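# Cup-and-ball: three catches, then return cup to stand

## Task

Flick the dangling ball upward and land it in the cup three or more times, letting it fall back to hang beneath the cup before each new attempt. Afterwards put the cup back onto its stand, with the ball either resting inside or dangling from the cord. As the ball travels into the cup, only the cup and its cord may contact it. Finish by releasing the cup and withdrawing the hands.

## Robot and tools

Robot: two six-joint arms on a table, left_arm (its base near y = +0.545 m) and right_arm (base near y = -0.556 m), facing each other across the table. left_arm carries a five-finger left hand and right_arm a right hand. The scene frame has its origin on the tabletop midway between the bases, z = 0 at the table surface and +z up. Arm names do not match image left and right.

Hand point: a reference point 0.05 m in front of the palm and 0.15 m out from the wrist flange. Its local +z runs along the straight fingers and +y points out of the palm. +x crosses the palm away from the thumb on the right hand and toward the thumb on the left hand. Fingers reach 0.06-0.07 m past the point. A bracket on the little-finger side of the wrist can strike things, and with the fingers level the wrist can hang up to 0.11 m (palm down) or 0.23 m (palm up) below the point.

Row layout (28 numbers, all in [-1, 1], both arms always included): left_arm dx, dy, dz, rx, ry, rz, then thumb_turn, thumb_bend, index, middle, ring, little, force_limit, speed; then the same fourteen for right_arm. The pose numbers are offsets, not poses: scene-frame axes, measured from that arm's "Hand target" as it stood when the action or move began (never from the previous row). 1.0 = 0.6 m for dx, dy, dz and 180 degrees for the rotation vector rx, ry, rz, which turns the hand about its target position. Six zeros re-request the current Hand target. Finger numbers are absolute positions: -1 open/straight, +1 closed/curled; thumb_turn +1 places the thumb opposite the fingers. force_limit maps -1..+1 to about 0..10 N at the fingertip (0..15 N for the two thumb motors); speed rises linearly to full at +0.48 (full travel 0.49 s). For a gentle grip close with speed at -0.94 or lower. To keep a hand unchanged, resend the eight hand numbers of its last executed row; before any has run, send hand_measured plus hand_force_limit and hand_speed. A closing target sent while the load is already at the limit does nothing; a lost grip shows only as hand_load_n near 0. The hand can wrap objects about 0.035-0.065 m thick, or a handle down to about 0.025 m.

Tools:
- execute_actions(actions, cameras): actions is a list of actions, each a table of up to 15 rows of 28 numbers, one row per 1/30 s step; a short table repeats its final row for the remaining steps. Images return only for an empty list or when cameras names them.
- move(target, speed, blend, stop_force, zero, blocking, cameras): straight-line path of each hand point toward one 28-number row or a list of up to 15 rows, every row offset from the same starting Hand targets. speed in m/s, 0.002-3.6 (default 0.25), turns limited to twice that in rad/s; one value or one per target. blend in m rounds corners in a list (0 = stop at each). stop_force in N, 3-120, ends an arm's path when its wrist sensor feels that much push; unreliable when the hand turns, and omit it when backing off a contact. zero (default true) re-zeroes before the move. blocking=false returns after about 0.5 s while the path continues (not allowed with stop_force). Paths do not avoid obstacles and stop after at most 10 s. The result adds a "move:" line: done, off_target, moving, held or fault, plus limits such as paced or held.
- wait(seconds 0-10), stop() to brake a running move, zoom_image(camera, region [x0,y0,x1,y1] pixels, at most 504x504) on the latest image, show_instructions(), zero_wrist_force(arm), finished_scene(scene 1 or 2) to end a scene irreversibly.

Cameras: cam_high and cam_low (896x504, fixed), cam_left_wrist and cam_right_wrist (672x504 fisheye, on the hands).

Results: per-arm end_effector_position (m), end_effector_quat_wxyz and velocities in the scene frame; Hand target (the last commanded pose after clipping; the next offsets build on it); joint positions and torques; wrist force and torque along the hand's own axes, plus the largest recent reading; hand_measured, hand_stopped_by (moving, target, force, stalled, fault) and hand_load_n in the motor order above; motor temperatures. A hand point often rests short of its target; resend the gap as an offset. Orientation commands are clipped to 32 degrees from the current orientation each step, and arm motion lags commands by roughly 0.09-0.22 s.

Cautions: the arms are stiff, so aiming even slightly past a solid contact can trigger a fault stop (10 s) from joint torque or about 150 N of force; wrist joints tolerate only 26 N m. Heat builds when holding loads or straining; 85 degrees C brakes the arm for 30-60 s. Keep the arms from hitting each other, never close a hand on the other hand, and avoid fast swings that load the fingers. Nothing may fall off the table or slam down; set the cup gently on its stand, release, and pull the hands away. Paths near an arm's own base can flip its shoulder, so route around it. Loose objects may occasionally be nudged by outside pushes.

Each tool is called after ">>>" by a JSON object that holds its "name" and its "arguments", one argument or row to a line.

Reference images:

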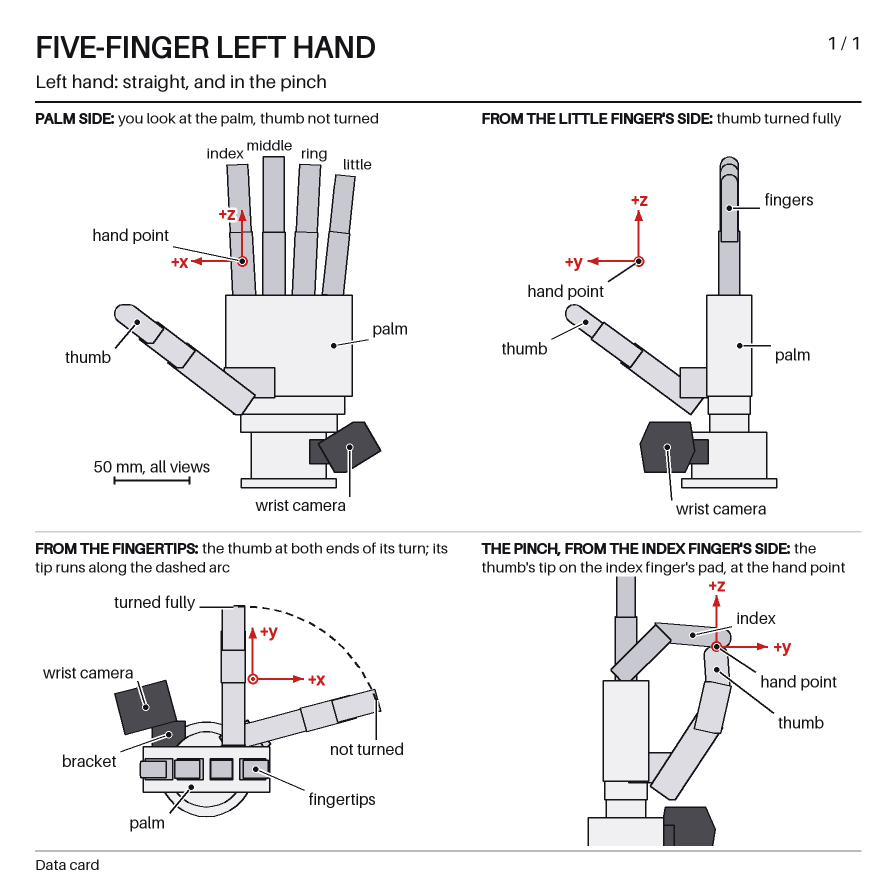

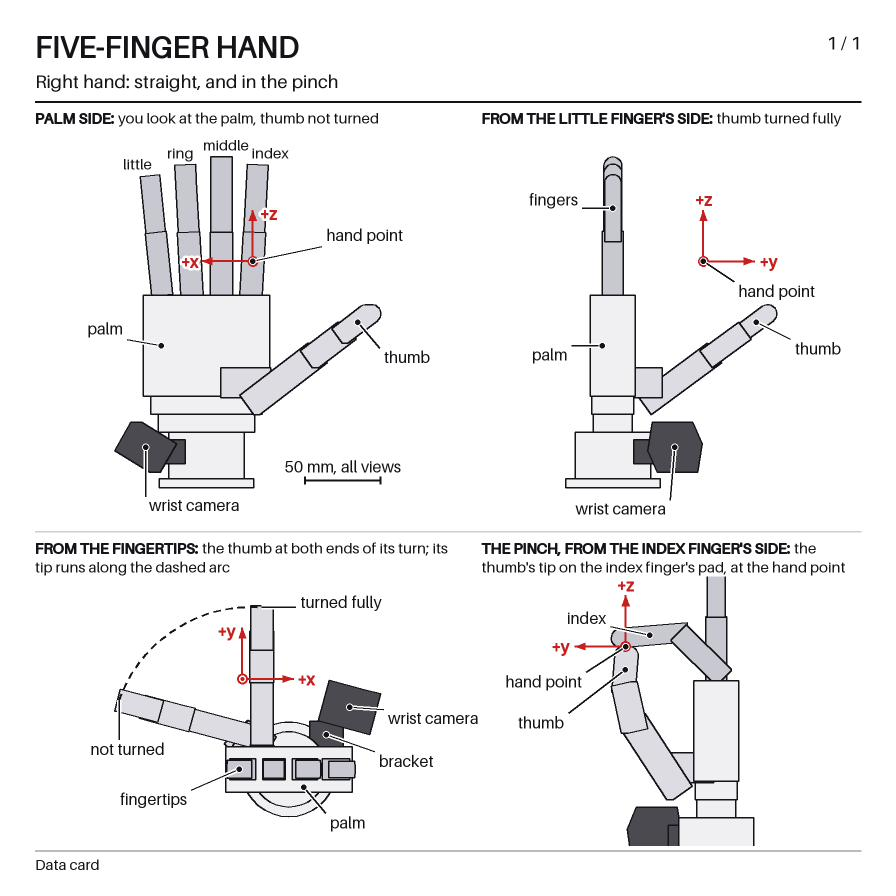

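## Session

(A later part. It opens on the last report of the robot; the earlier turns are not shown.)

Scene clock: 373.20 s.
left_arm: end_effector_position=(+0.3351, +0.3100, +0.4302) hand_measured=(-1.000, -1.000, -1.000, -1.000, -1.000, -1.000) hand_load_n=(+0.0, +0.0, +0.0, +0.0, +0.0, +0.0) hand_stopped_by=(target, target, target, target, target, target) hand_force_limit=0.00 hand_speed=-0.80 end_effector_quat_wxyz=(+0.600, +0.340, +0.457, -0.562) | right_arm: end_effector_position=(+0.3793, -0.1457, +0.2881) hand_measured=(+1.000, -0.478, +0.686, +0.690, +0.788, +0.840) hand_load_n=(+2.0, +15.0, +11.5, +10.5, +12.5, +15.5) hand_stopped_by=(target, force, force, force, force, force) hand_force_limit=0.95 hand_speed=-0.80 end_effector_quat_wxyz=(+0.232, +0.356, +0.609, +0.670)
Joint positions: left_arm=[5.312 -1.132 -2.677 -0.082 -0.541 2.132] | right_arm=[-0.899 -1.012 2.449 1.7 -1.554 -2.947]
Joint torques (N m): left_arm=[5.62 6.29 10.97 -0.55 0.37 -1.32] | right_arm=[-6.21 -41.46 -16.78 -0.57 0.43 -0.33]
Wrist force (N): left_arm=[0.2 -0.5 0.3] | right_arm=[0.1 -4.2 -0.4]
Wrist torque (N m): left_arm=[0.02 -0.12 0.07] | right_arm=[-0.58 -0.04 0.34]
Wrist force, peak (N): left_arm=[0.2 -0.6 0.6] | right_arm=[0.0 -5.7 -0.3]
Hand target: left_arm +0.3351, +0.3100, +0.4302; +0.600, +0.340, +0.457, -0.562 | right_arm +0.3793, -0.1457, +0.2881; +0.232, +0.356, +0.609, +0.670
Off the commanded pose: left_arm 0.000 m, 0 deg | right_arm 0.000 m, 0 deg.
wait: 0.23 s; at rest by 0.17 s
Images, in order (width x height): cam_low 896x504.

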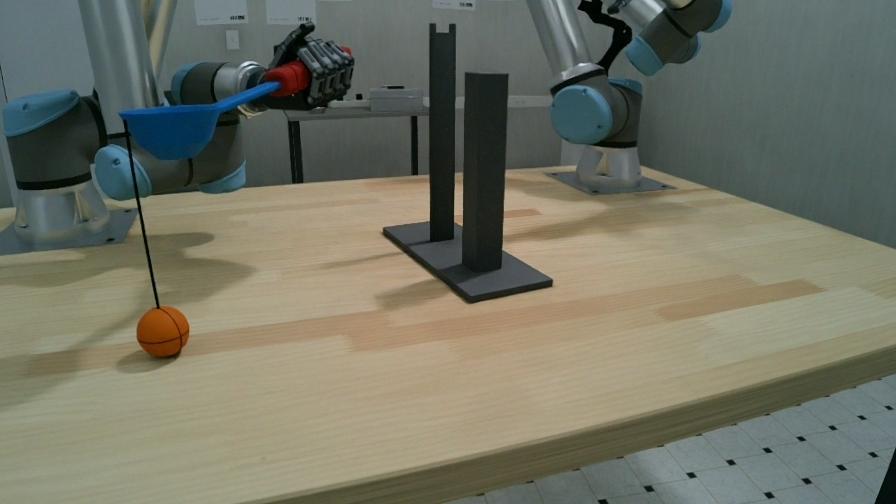

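>>> {"name": "move", "arguments": {
  "target": [0,0,0,0,0,0,-1,-1,-1,-1,-1,-1,0,-0.8,0,0,-0.0018,0,0,0,1,0.98,0.99,0.98,0.99,1.0,0.95,-0.8],
  "speed": 0.01
}}

>>> {"name": "wait", "arguments": {
  "seconds": 1.0,
  "cameras": ["cam_low"]
}}

>>> {"name": "zoom_image", "arguments": {
  "camera": "cam_low",
  "region": [100, 250, 220, 350]
}}

>>> {"name": "wait", "arguments": {
  "seconds": 0.21,
  "cameras": ["cam_low"]
}}

>>> {"name": "zoom_image", "arguments": {
  "camera": "cam_low",
  "region": [100, 250, 220, 350]
}}

>>> {"name": "move", "arguments": {
  "target": [0,0,0,0,0,0,-1,-1,-1,-1,-1,-1,0,-0.8,0,0,-0.0018,0,0,0,1,0.98,0.99,0.98,0.99,1.0,0.95,-0.8],
  "speed": 0.01
}}

>>> {"name": "wait", "arguments": {
  "seconds": 0.8,
  "cameras": ["cam_low"]
}}

>>> {"name": "zoom_image", "arguments": {
  "camera": "cam_low",
  "region": [100, 250, 220, 350]
}}

>>> {"name": "wait", "arguments": {
  "seconds": 0.21,
  "cameras": ["cam_low"]
}}

>>> {"name": "zoom_image", "arguments": {
  "camera": "cam_low",
  "region": [100, 250, 220, 350]
}}

Scene clock: 375.53 s.
left_arm: end_effector_position=(+0.3351, +0.3100, +0.4302) hand_measured=(-1.000, -1.000, -1.000, -1.000, -1.000, -1.000) hand_load_n=(+0.0, +0.0, +0.5, +0.0, +0.0, +0.0) hand_stopped_by=(target, target, target, target, target, target) hand_force_limit=0.00 hand_speed=-0.80 end_effector_quat_wxyz=(+0.600, +0.340, +0.457, -0.562) | right_arm: end_effector_position=(+0.3793, -0.1457, +0.2870) hand_measured=(+1.000, -0.478, +0.686, +0.690, +0.788, +0.840) hand_load_n=(+2.0, +15.0, +11.5, +10.5, +12.5, +15.5) hand_stopped_by=(target, force, force, force, force, force) hand_force_limit=0.95 hand_speed=-0.80 end_effector_quat_wxyz=(+0.232, +0.356, +0.609, +0.670)
Joint positions: left_arm=[5.312 -1.132 -2.677 -0.082 -0.541 2.132] | right_arm=[-0.899 -1.008 2.448 1.696 -1.554 -2.947]
Joint torques (N m): left_arm=[5.67 7.27 11.89 -0.47 0.29 -1.31] | right_arm=[-4.84 -23.24 -16.01 -3.24 0.08 -0.25]
Wrist force (N): left_arm=[0.3 -0.6 0.5] | right_arm=[0.5 -4.1 -0.7]
Wrist torque (N m): left_arm=[0.00 -0.12 0.08] | right_arm=[-0.60 -0.07 0.26]
Wrist force, peak (N): left_arm=[0.5 -0.8 0.2] | right_arm=[-0.2 -6.3 -0.3]
Hand target: left_arm +0.3351, +0.3100, +0.4302; +0.600, +0.340, +0.457, -0.562 | right_arm +0.3793, -0.1457, +0.2870; +0.232, +0.356, +0.609, +0.670
Off the commanded pose: left_arm 0.000 m, 0 deg | right_arm 0.000 m, 0 deg.
move: done

Scene clock: 376.53 s.
left_arm: end_effector_position=(+0.3351, +0.3100, +0.4302) hand_measured=(-1.000, -1.000, -1.000, -1.000, -1.000, -1.000) hand_load_n=(+0.0, +0.0, +0.0, +0.0, +0.0, +0.0) hand_stopped_by=(target, target, target, target, target, target) hand_force_limit=0.00 hand_speed=-0.80 end_effector_quat_wxyz=(+0.600, +0.340, +0.457, -0.562) | right_arm: end_effector_position=(+0.3793, -0.1457, +0.2870) hand_measured=(+1.000, -0.478, +0.686, +0.690, +0.788, +0.840) hand_load_n=(+2.0, +15.5, +11.5, +10.5, +12.5, +15.5) hand_stopped_by=(target, force, force, force, force, force) hand_force_limit=0.95 hand_speed=-0.80 end_effector_quat_wxyz=(+0.232, +0.356, +0.609, +0.670)
Joint positions: left_arm=[5.312 -1.132 -2.677 -0.082 -0.541 2.132] | right_arm=[-0.899 -1.008 2.448 1.696 -1.554 -2.947]
Joint torques (N m): left_arm=[5.94 6.66 11.83 -0.32 0.17 -1.27] | right_arm=[-3.26 -41.4 -14.74 -0.42 0.03 -0.24]
Wrist force (N): left_arm=[0.1 -0.7 0.4] | right_arm=[0.4 -4.0 -0.2]
Wrist torque (N m): left_arm=[-0.01 -0.09 0.07] | right_arm=[-0.57 -0.08 0.27]
Wrist force, peak (N): left_arm=[0.1 -0.8 0.5] | right_arm=[0.2 -5.5 -0.9]
Hand target: left_arm +0.3351, +0.3100, +0.4302; +0.600, +0.340, +0.457, -0.562 | right_arm +0.3793, -0.1457, +0.2870; +0.232, +0.356, +0.609, +0.670
Off the commanded pose: left_arm 0.000 m, 0 deg | right_arm 0.000 m, 0 deg.
wait: 1.00 s; at rest by 0.17 s
Images, in order (width x height): cam_low 896x504.

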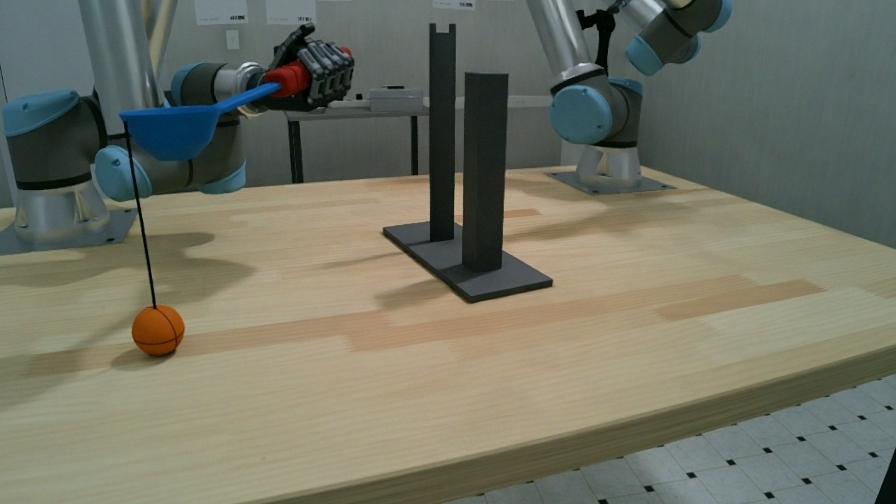

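Scaled by 4.200 from the camera's 896x504 image, which has a finer 1280x720 frame.

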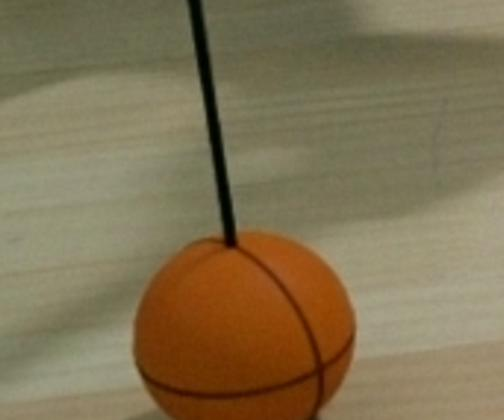

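Scene clock: 376.77 s.
left_arm: end_effector_position=(+0.3351, +0.3100, +0.4302) hand_measured=(-1.000, -1.000, -1.000, -1.000, -1.000, -1.000) hand_load_n=(+0.0, +0.0, +0.0, +0.0, +0.0, +0.0) hand_stopped_by=(target, target, target, target, target, target) hand_force_limit=0.00 hand_speed=-0.80 end_effector_quat_wxyz=(+0.600, +0.340, +0.457, -0.562) | right_arm: end_effector_position=(+0.3793, -0.1457, +0.2870) hand_measured=(+1.000, -0.478, +0.686, +0.690, +0.788, +0.840) hand_load_n=(+2.0, +15.0, +11.5, +10.0, +12.5, +15.5) hand_stopped_by=(target, force, force, force, force, force) hand_force_limit=0.95 hand_speed=-0.80 end_effector_quat_wxyz=(+0.232, +0.356, +0.609, +0.670)
Joint positions: left_arm=[5.312 -1.132 -2.677 -0.082 -0.541 2.132] | right_arm=[-0.899 -1.008 2.448 1.696 -1.554 -2.947]
Joint torques (N m): left_arm=[6.05 6.76 11.37 -0.55 0.35 -1.38] | right_arm=[-2.81 -41.21 -14.02 -0.25 -0.1 -0.33]
Wrist force (N): left_arm=[0.3 -0.8 0.3] | right_arm=[0.1 -5.0 -0.5]
Wrist torque (N m): left_arm=[-0.02 -0.11 0.08] | right_arm=[-0.61 -0.03 0.25]
Wrist force, peak (N): left_arm=[0.3 -0.8 0.3] | right_arm=[0.1 -5.5 -0.2]
Hand target: left_arm +0.3351, +0.3100, +0.4302; +0.600, +0.340, +0.457, -0.562 | right_arm +0.3793, -0.1457, +0.2870; +0.232, +0.356, +0.609, +0.670
Off the commanded pose: left_arm 0.000 m, 0 deg | right_arm 0.000 m, 0 deg.
wait: 0.23 s; at rest by 0.17 s
Images, in order (width x height): cam_low 896x504.

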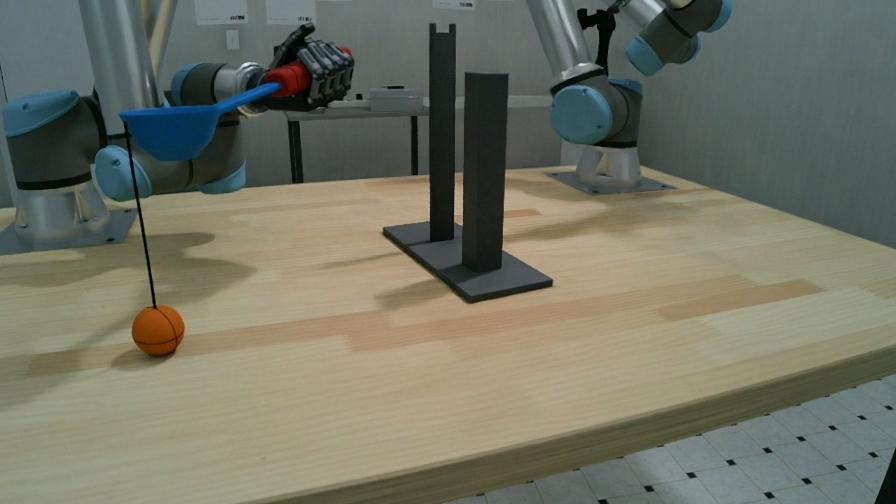

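Scaled by 4.200 from the camera's 896x504 image, which has a finer 1280x720 frame.

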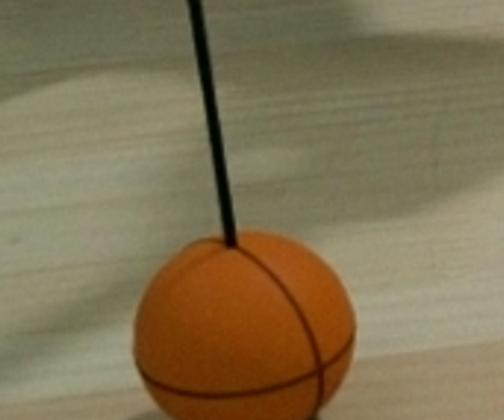

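Scene clock: 377.47 s.
left_arm: end_effector_position=(+0.3351, +0.3100, +0.4302) hand_measured=(-1.000, -1.000, -1.000, -1.000, -1.000, -1.000) hand_load_n=(+0.0, +0.5, +0.0, +0.0, +0.0, +0.0) hand_stopped_by=(target, target, target, target, target, target) hand_force_limit=0.00 hand_speed=-0.80 end_effector_quat_wxyz=(+0.600, +0.340, +0.457, -0.562) | right_arm: end_effector_position=(+0.3793, -0.1457, +0.2859) hand_measured=(+1.000, -0.478, +0.686, +0.690, +0.788, +0.840) hand_load_n=(+2.0, +15.0, +11.5, +10.5, +12.5, +15.5) hand_stopped_by=(target, force, force, force, force, force) hand_force_limit=0.95 hand_speed=-0.80 end_effector_quat_wxyz=(+0.232, +0.356, +0.609, +0.670)
Joint positions: left_arm=[5.312 -1.132 -2.677 -0.082 -0.541 2.132] | right_arm=[-0.899 -1.004 2.448 1.692 -1.554 -2.947]
Joint torques (N m): left_arm=[5.63 6.47 11.19 -0.45 0.29 -1.22] | right_arm=[-3.51 -23.01 -16.41 -3.25 -0.09 -0.21]
Wrist force (N): left_arm=[0.4 -0.5 0.3] | right_arm=[0.4 -4.3 -0.5]
Wrist torque (N m): left_arm=[0.04 -0.14 0.08] | right_arm=[-0.59 -0.07 0.27]
Wrist force, peak (N): left_arm=[0.3 -0.7 0.4] | right_arm=[-0.3 -5.5 -0.6]
Hand target: left_arm +0.3351, +0.3100, +0.4302; +0.600, +0.340, +0.457, -0.562 | right_arm +0.3793, -0.1457, +0.2860; +0.232, +0.356, +0.609, +0.670
Off the commanded pose: left_arm 0.000 m, 0 deg | right_arm 0.000 m, 0 deg.
move: done

Scene clock: 378.27 s.
left_arm: end_effector_position=(+0.3351, +0.3100, +0.4302) hand_measured=(-1.000, -1.000, -1.000, -1.000, -1.000, -1.000) hand_load_n=(+0.0, +0.0, +0.0, -0.5, +0.5, +0.0) hand_stopped_by=(target, target, target, target, target, target) hand_force_limit=0.00 hand_speed=-0.80 end_effector_quat_wxyz=(+0.600, +0.340, +0.457, -0.562) | right_arm: end_effector_position=(+0.3793, -0.1457, +0.2859) hand_measured=(+1.000, -0.478, +0.686, +0.690, +0.788, +0.840) hand_load_n=(+2.0, +15.0, +12.0, +10.5, +12.5, +16.0) hand_stopped_by=(target, force, force, force, force, force) hand_force_limit=0.95 hand_speed=-0.80 end_effector_quat_wxyz=(+0.232, +0.356, +0.609, +0.670)
Joint positions: left_arm=[5.312 -1.132 -2.677 -0.082 -0.541 2.132] | right_arm=[-0.899 -1.004 2.448 1.693 -1.554 -2.947]
Joint torques (N m): left_arm=[6.03 6.81 11.43 -0.4 0.22 -1.48] | right_arm=[-3.91 -39.94 -15.62 -0.49 -0.32 -0.16]
Wrist force (N): left_arm=[0.4 -0.5 0.2] | right_arm=[0.1 -5.2 -0.5]
Wrist torque (N m): left_arm=[0.03 -0.13 0.08] | right_arm=[-0.61 -0.03 0.26]
Wrist force, peak (N): left_arm=[0.3 -0.9 0.7] | right_arm=[-0.1 -5.5 -0.7]
Hand target: left_arm +0.3351, +0.3100, +0.4302; +0.600, +0.340, +0.457, -0.562 | right_arm +0.3793, -0.1457, +0.2860; +0.232, +0.356, +0.609, +0.670
Off the commanded pose: left_arm 0.000 m, 0 deg | right_arm 0.000 m, 0 deg.
wait: 0.80 s; at rest by 0.17 s
Images, in order (width x height): cam_low 896x504.

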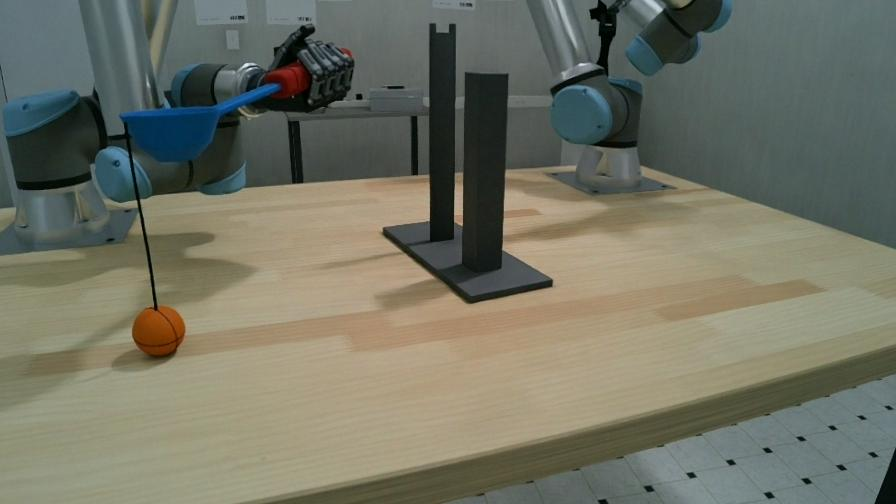

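Scaled by 4.200 from the camera's 896x504 image, which has a finer 1280x720 frame.

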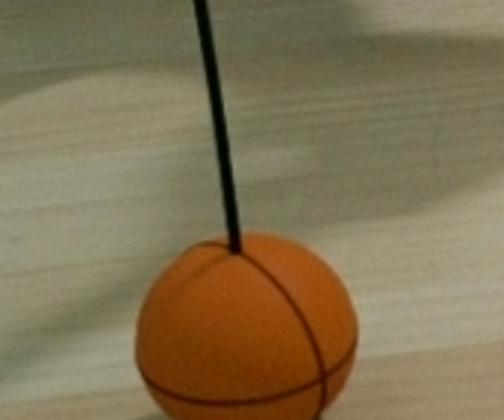

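Scene clock: 378.50 s.
left_arm: end_effector_position=(+0.3351, +0.3100, +0.4302) hand_measured=(-1.000, -1.000, -1.000, -1.000, -1.000, -1.000) hand_load_n=(+0.0, +0.0, +0.0, +0.0, +0.0, -0.5) hand_stopped_by=(target, target, target, target, target, target) hand_force_limit=0.00 hand_speed=-0.80 end_effector_quat_wxyz=(+0.600, +0.340, +0.457, -0.562) | right_arm: end_effector_position=(+0.3793, -0.1457, +0.2859) hand_measured=(+1.000, -0.478, +0.686, +0.690, +0.788, +0.840) hand_load_n=(+2.0, +15.0, +11.5, +10.5, +12.5, +15.5) hand_stopped_by=(target, force, force, force, force, force) hand_force_limit=0.95 hand_speed=-0.80 end_effector_quat_wxyz=(+0.232, +0.356, +0.609, +0.670)
Joint positions: left_arm=[5.312 -1.132 -2.677 -0.082 -0.541 2.132] | right_arm=[-0.899 -1.004 2.448 1.693 -1.554 -2.947]
Joint torques (N m): left_arm=[6.62 6.61 12 -0.29 0.28 -1.41] | right_arm=[-4.54 -41.92 -14.3 -0.37 -0.38 -0.04]
Wrist force (N): left_arm=[-0.1 -0.6 0.4] | right_arm=[0.2 -3.8 -0.4]
Wrist torque (N m): left_arm=[0.01 -0.06 0.05] | right_arm=[-0.56 -0.03 0.26]
Wrist force, peak (N): left_arm=[0.6 -0.7 0.1] | right_arm=[0.2 -5.6 -0.6]
Hand target: left_arm +0.3351, +0.3100, +0.4302; +0.600, +0.340, +0.457, -0.562 | right_arm +0.3793, -0.1457, +0.2860; +0.232, +0.356, +0.609, +0.670
Off the commanded pose: left_arm 0.000 m, 0 deg | right_arm 0.000 m, 0 deg.
wait: 0.23 s; at rest by 0.17 s
Images, in order (width x height): cam_low 896x504.

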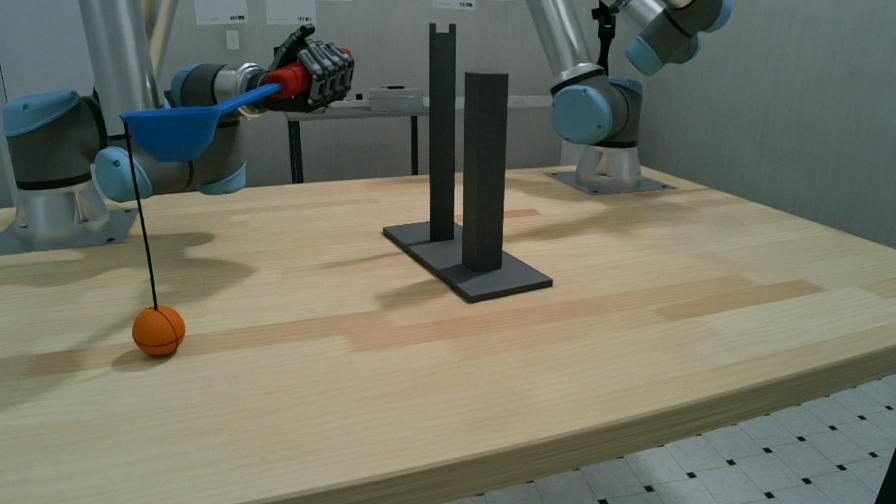

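Scaled by 4.200 from the camera's 896x504 image, which has a finer 1280x720 frame.

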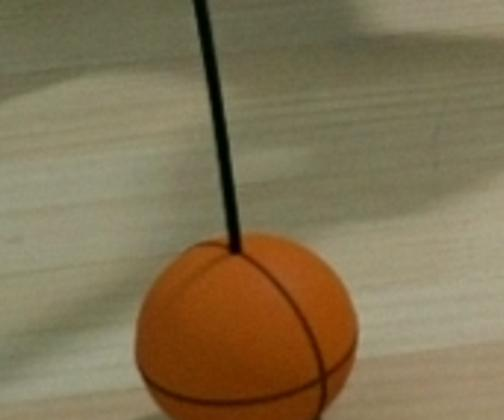

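>>> {"name": "move", "arguments": {
  "target": [
    [0,0,0,0,0,0,-1,-1,-1,-1,-1,-1,0,-0.8,-0.0037,-0.0032,0,0,0,0,1,0.98,0.99,0.98,0.99,1.0,0.95,-0.8],
    [0,0,0,0,0,0,-1,-1,-1,-1,-1,-1,0,-0.8,-0.0037,-0.0032,0.006,0,0,0,1,0.98,0.99,0.98,0.99,1.0,0.95,-0.8]
  ],
  "speed": [0.01,0.002],
  "cameras": ["cam_low"]
}}

>>> {"name": "zoom_image", "arguments": {
  "camera": "cam_low",
  "region": [100, 250, 220, 350]
}}

>>> {"name": "wait", "arguments": {
  "seconds": 0.21,
  "cameras": ["cam_low"]
}}

>>> {"name": "zoom_image", "arguments": {
  "camera": "cam_low",
  "region": [100, 250, 220, 350]
}}

>>> {"name": "wait", "arguments": {
  "seconds": 0.21,
  "cameras": ["cam_low"]
}}

>>> {"name": "zoom_image", "arguments": {
  "camera": "cam_low",
  "region": [100, 250, 220, 350]
}}

Scene clock: 383.73 s.
left_arm: end_effector_position=(+0.3351, +0.3100, +0.4302) hand_measured=(-1.000, -1.000, -1.000, -1.000, -1.000, -1.000) hand_load_n=(+0.0, +0.0, +0.0, +0.0, +0.0, +0.0) hand_stopped_by=(target, target, target, target, target, target) hand_force_limit=0.00 hand_speed=-0.80 end_effector_quat_wxyz=(+0.600, +0.340, +0.457, -0.562) | right_arm: end_effector_position=(+0.3771, -0.1477, +0.2896) hand_measured=(+1.000, -0.478, +0.686, +0.690, +0.788, +0.840) hand_load_n=(+2.0, +15.0, +11.5, +10.5, +12.5, +15.5) hand_stopped_by=(target, force, force, force, force, force) hand_force_limit=0.95 hand_speed=-0.80 end_effector_quat_wxyz=(+0.232, +0.356, +0.609, +0.670)
Joint positions: left_arm=[5.312 -1.132 -2.677 -0.082 -0.541 2.132] | right_arm=[-0.9 -1.019 2.457 1.699 -1.554 -2.947]
Joint torques (N m): left_arm=[5.94 7.13 11.64 -0.55 0.09 -1.24] | right_arm=[-10.13 -35.02 4.13 -0.41 2.32 0.35]
Wrist force (N): left_arm=[0.1 -0.3 0.3] | right_arm=[0.0 -4.2 -0.6]
Wrist torque (N m): left_arm=[0.06 -0.09 0.06] | right_arm=[-0.57 -0.01 0.33]
Wrist force, peak (N): left_arm=[0.4 -0.8 0.4] | right_arm=[-0.2 -6.1 -0.4]
Hand target: left_arm +0.3351, +0.3100, +0.4302; +0.600, +0.340, +0.457, -0.562 | right_arm +0.3771, -0.1477, +0.2896; +0.232, +0.356, +0.609, +0.670
Off the commanded pose: left_arm 0.000 m, 0 deg | right_arm 0.000 m, 0 deg.
move: done
Images, in order (width x height): cam_low 896x504.

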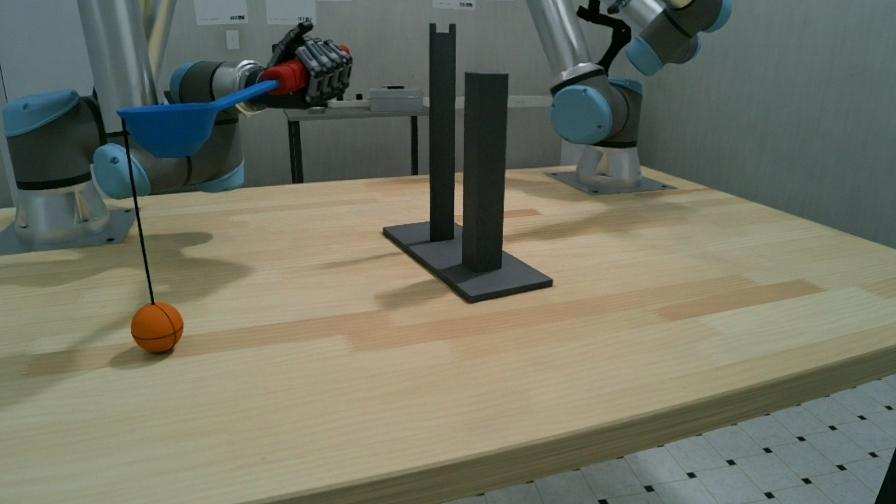

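Scaled by 4.200 from the camera's 896x504 image, which has a finer 1280x720 frame.

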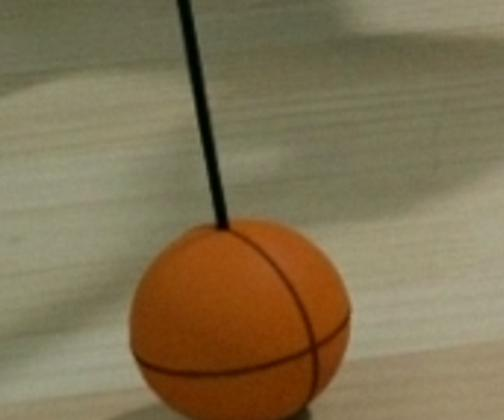

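Scene clock: 383.97 s.
left_arm: end_effector_position=(+0.3351, +0.3100, +0.4302) hand_measured=(-1.000, -1.000, -1.000, -1.000, -1.000, -1.000) hand_load_n=(+0.0, +0.0, +0.0, +0.0, +0.0, +0.0) hand_stopped_by=(target, target, target, target, target, target) hand_force_limit=0.00 hand_speed=-0.80 end_effector_quat_wxyz=(+0.600, +0.340, +0.457, -0.562) | right_arm: end_effector_position=(+0.3771, -0.1477, +0.2896) hand_measured=(+1.000, -0.478, +0.686, +0.690, +0.788, +0.840) hand_load_n=(+2.0, +15.0, +11.5, +10.5, +12.5, +15.5) hand_stopped_by=(target, force, force, force, force, force) hand_force_limit=0.95 hand_speed=-0.80 end_effector_quat_wxyz=(+0.232, +0.356, +0.609, +0.670)
Joint positions: left_arm=[5.312 -1.132 -2.677 -0.082 -0.541 2.132] | right_arm=[-0.9 -1.019 2.457 1.699 -1.554 -2.947]
Joint torques (N m): left_arm=[5.52 6.29 11.36 -0.42 0.27 -1.36] | right_arm=[-10.35 -30.94 4.69 -1.99 2.14 0.33]
Wrist force (N): left_arm=[0.2 -0.8 0.0] | right_arm=[0.0 -5.9 -0.6]
Wrist torque (N m): left_arm=[0.00 -0.09 0.06] | right_arm=[-0.64 -0.02 0.33]
Wrist force, peak (N): left_arm=[0.2 -0.8 0.0] | right_arm=[0.0 -6.1 -0.5]
Hand target: left_arm +0.3351, +0.3100, +0.4302; +0.600, +0.340, +0.457, -0.562 | right_arm +0.3771, -0.1477, +0.2896; +0.232, +0.356, +0.609, +0.670
Off the commanded pose: left_arm 0.000 m, 0 deg | right_arm 0.000 m, 0 deg.
wait: 0.23 s; at rest by 0.17 s
Images, in order (width x height): cam_low 896x504.

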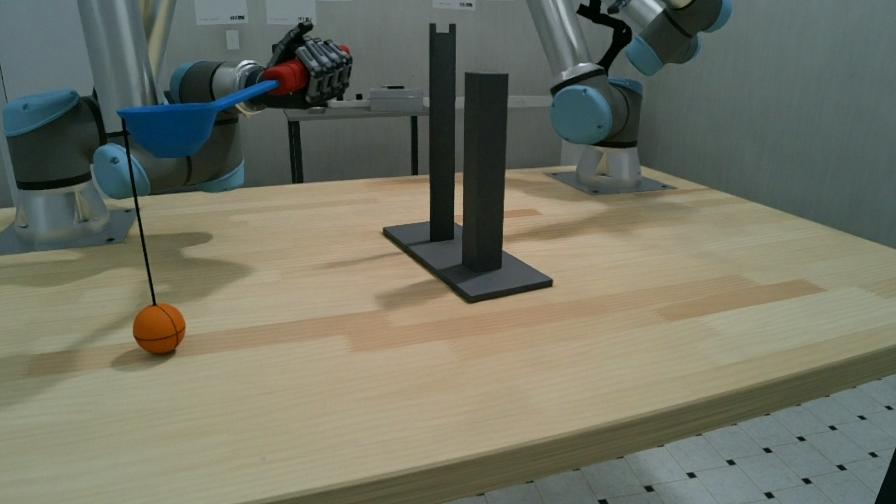

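Scaled by 4.200 from the camera's 896x504 image, which has a finer 1280x720 frame.

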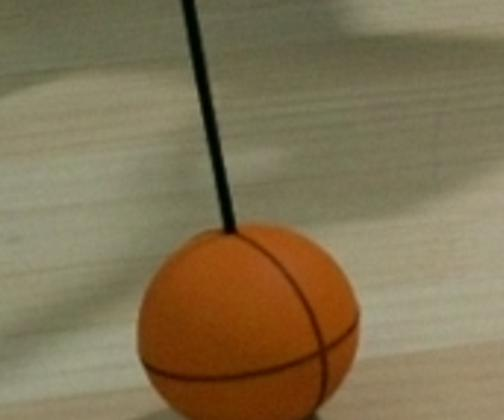

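Scene clock: 384.20 s.
left_arm: end_effector_position=(+0.3351, +0.3100, +0.4302) hand_measured=(-1.000, -1.000, -1.000, -1.000, -1.000, -1.000) hand_load_n=(+0.0, +0.0, +0.0, +0.0, +0.0, +0.0) hand_stopped_by=(target, target, target, target, target, target) hand_force_limit=0.00 hand_speed=-0.80 end_effector_quat_wxyz=(+0.600, +0.340, +0.457, -0.562) | right_arm: end_effector_position=(+0.3771, -0.1477, +0.2896) hand_measured=(+1.000, -0.478, +0.686, +0.690, +0.788, +0.840) hand_load_n=(+2.0, +15.0, +11.5, +10.0, +12.5, +15.5) hand_stopped_by=(target, force, force, force, force, force) hand_force_limit=0.95 hand_speed=-0.80 end_effector_quat_wxyz=(+0.232, +0.356, +0.609, +0.670)
Joint positions: left_arm=[5.312 -1.132 -2.677 -0.082 -0.541 2.132] | right_arm=[-0.9 -1.019 2.457 1.699 -1.554 -2.947]
Joint torques (N m): left_arm=[5.88 7.55 11.14 -0.45 0.2 -1.53] | right_arm=[-10.21 -24.06 4.78 -3.24 2.38 0.38]
Wrist force (N): left_arm=[0.2 -0.8 0.3] | right_arm=[0.1 -4.2 -0.8]
Wrist torque (N m): left_arm=[-0.02 -0.11 0.08] | right_arm=[-0.56 -0.03 0.34]
Wrist force, peak (N): left_arm=[0.2 -0.8 0.3] | right_arm=[-0.3 -6.2 -0.5]
Hand target: left_arm +0.3351, +0.3100, +0.4302; +0.600, +0.340, +0.457, -0.562 | right_arm +0.3771, -0.1477, +0.2896; +0.232, +0.356, +0.609, +0.670
Off the commanded pose: left_arm 0.000 m, 0 deg | right_arm 0.000 m, 0 deg.
wait: 0.23 s; at rest by 0.17 s
Images, in order (width x height): cam_low 896x504.

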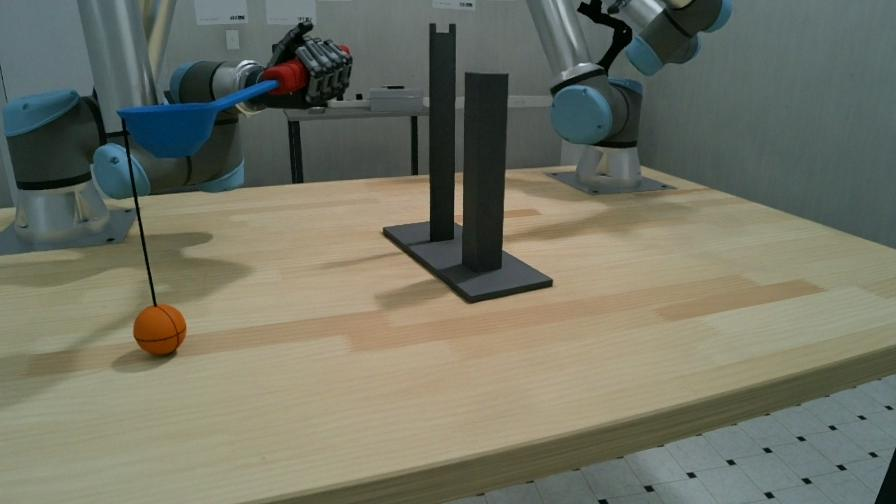

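Scaled by 4.200 from the camera's 896x504 image, which has a finer 1280x720 frame.

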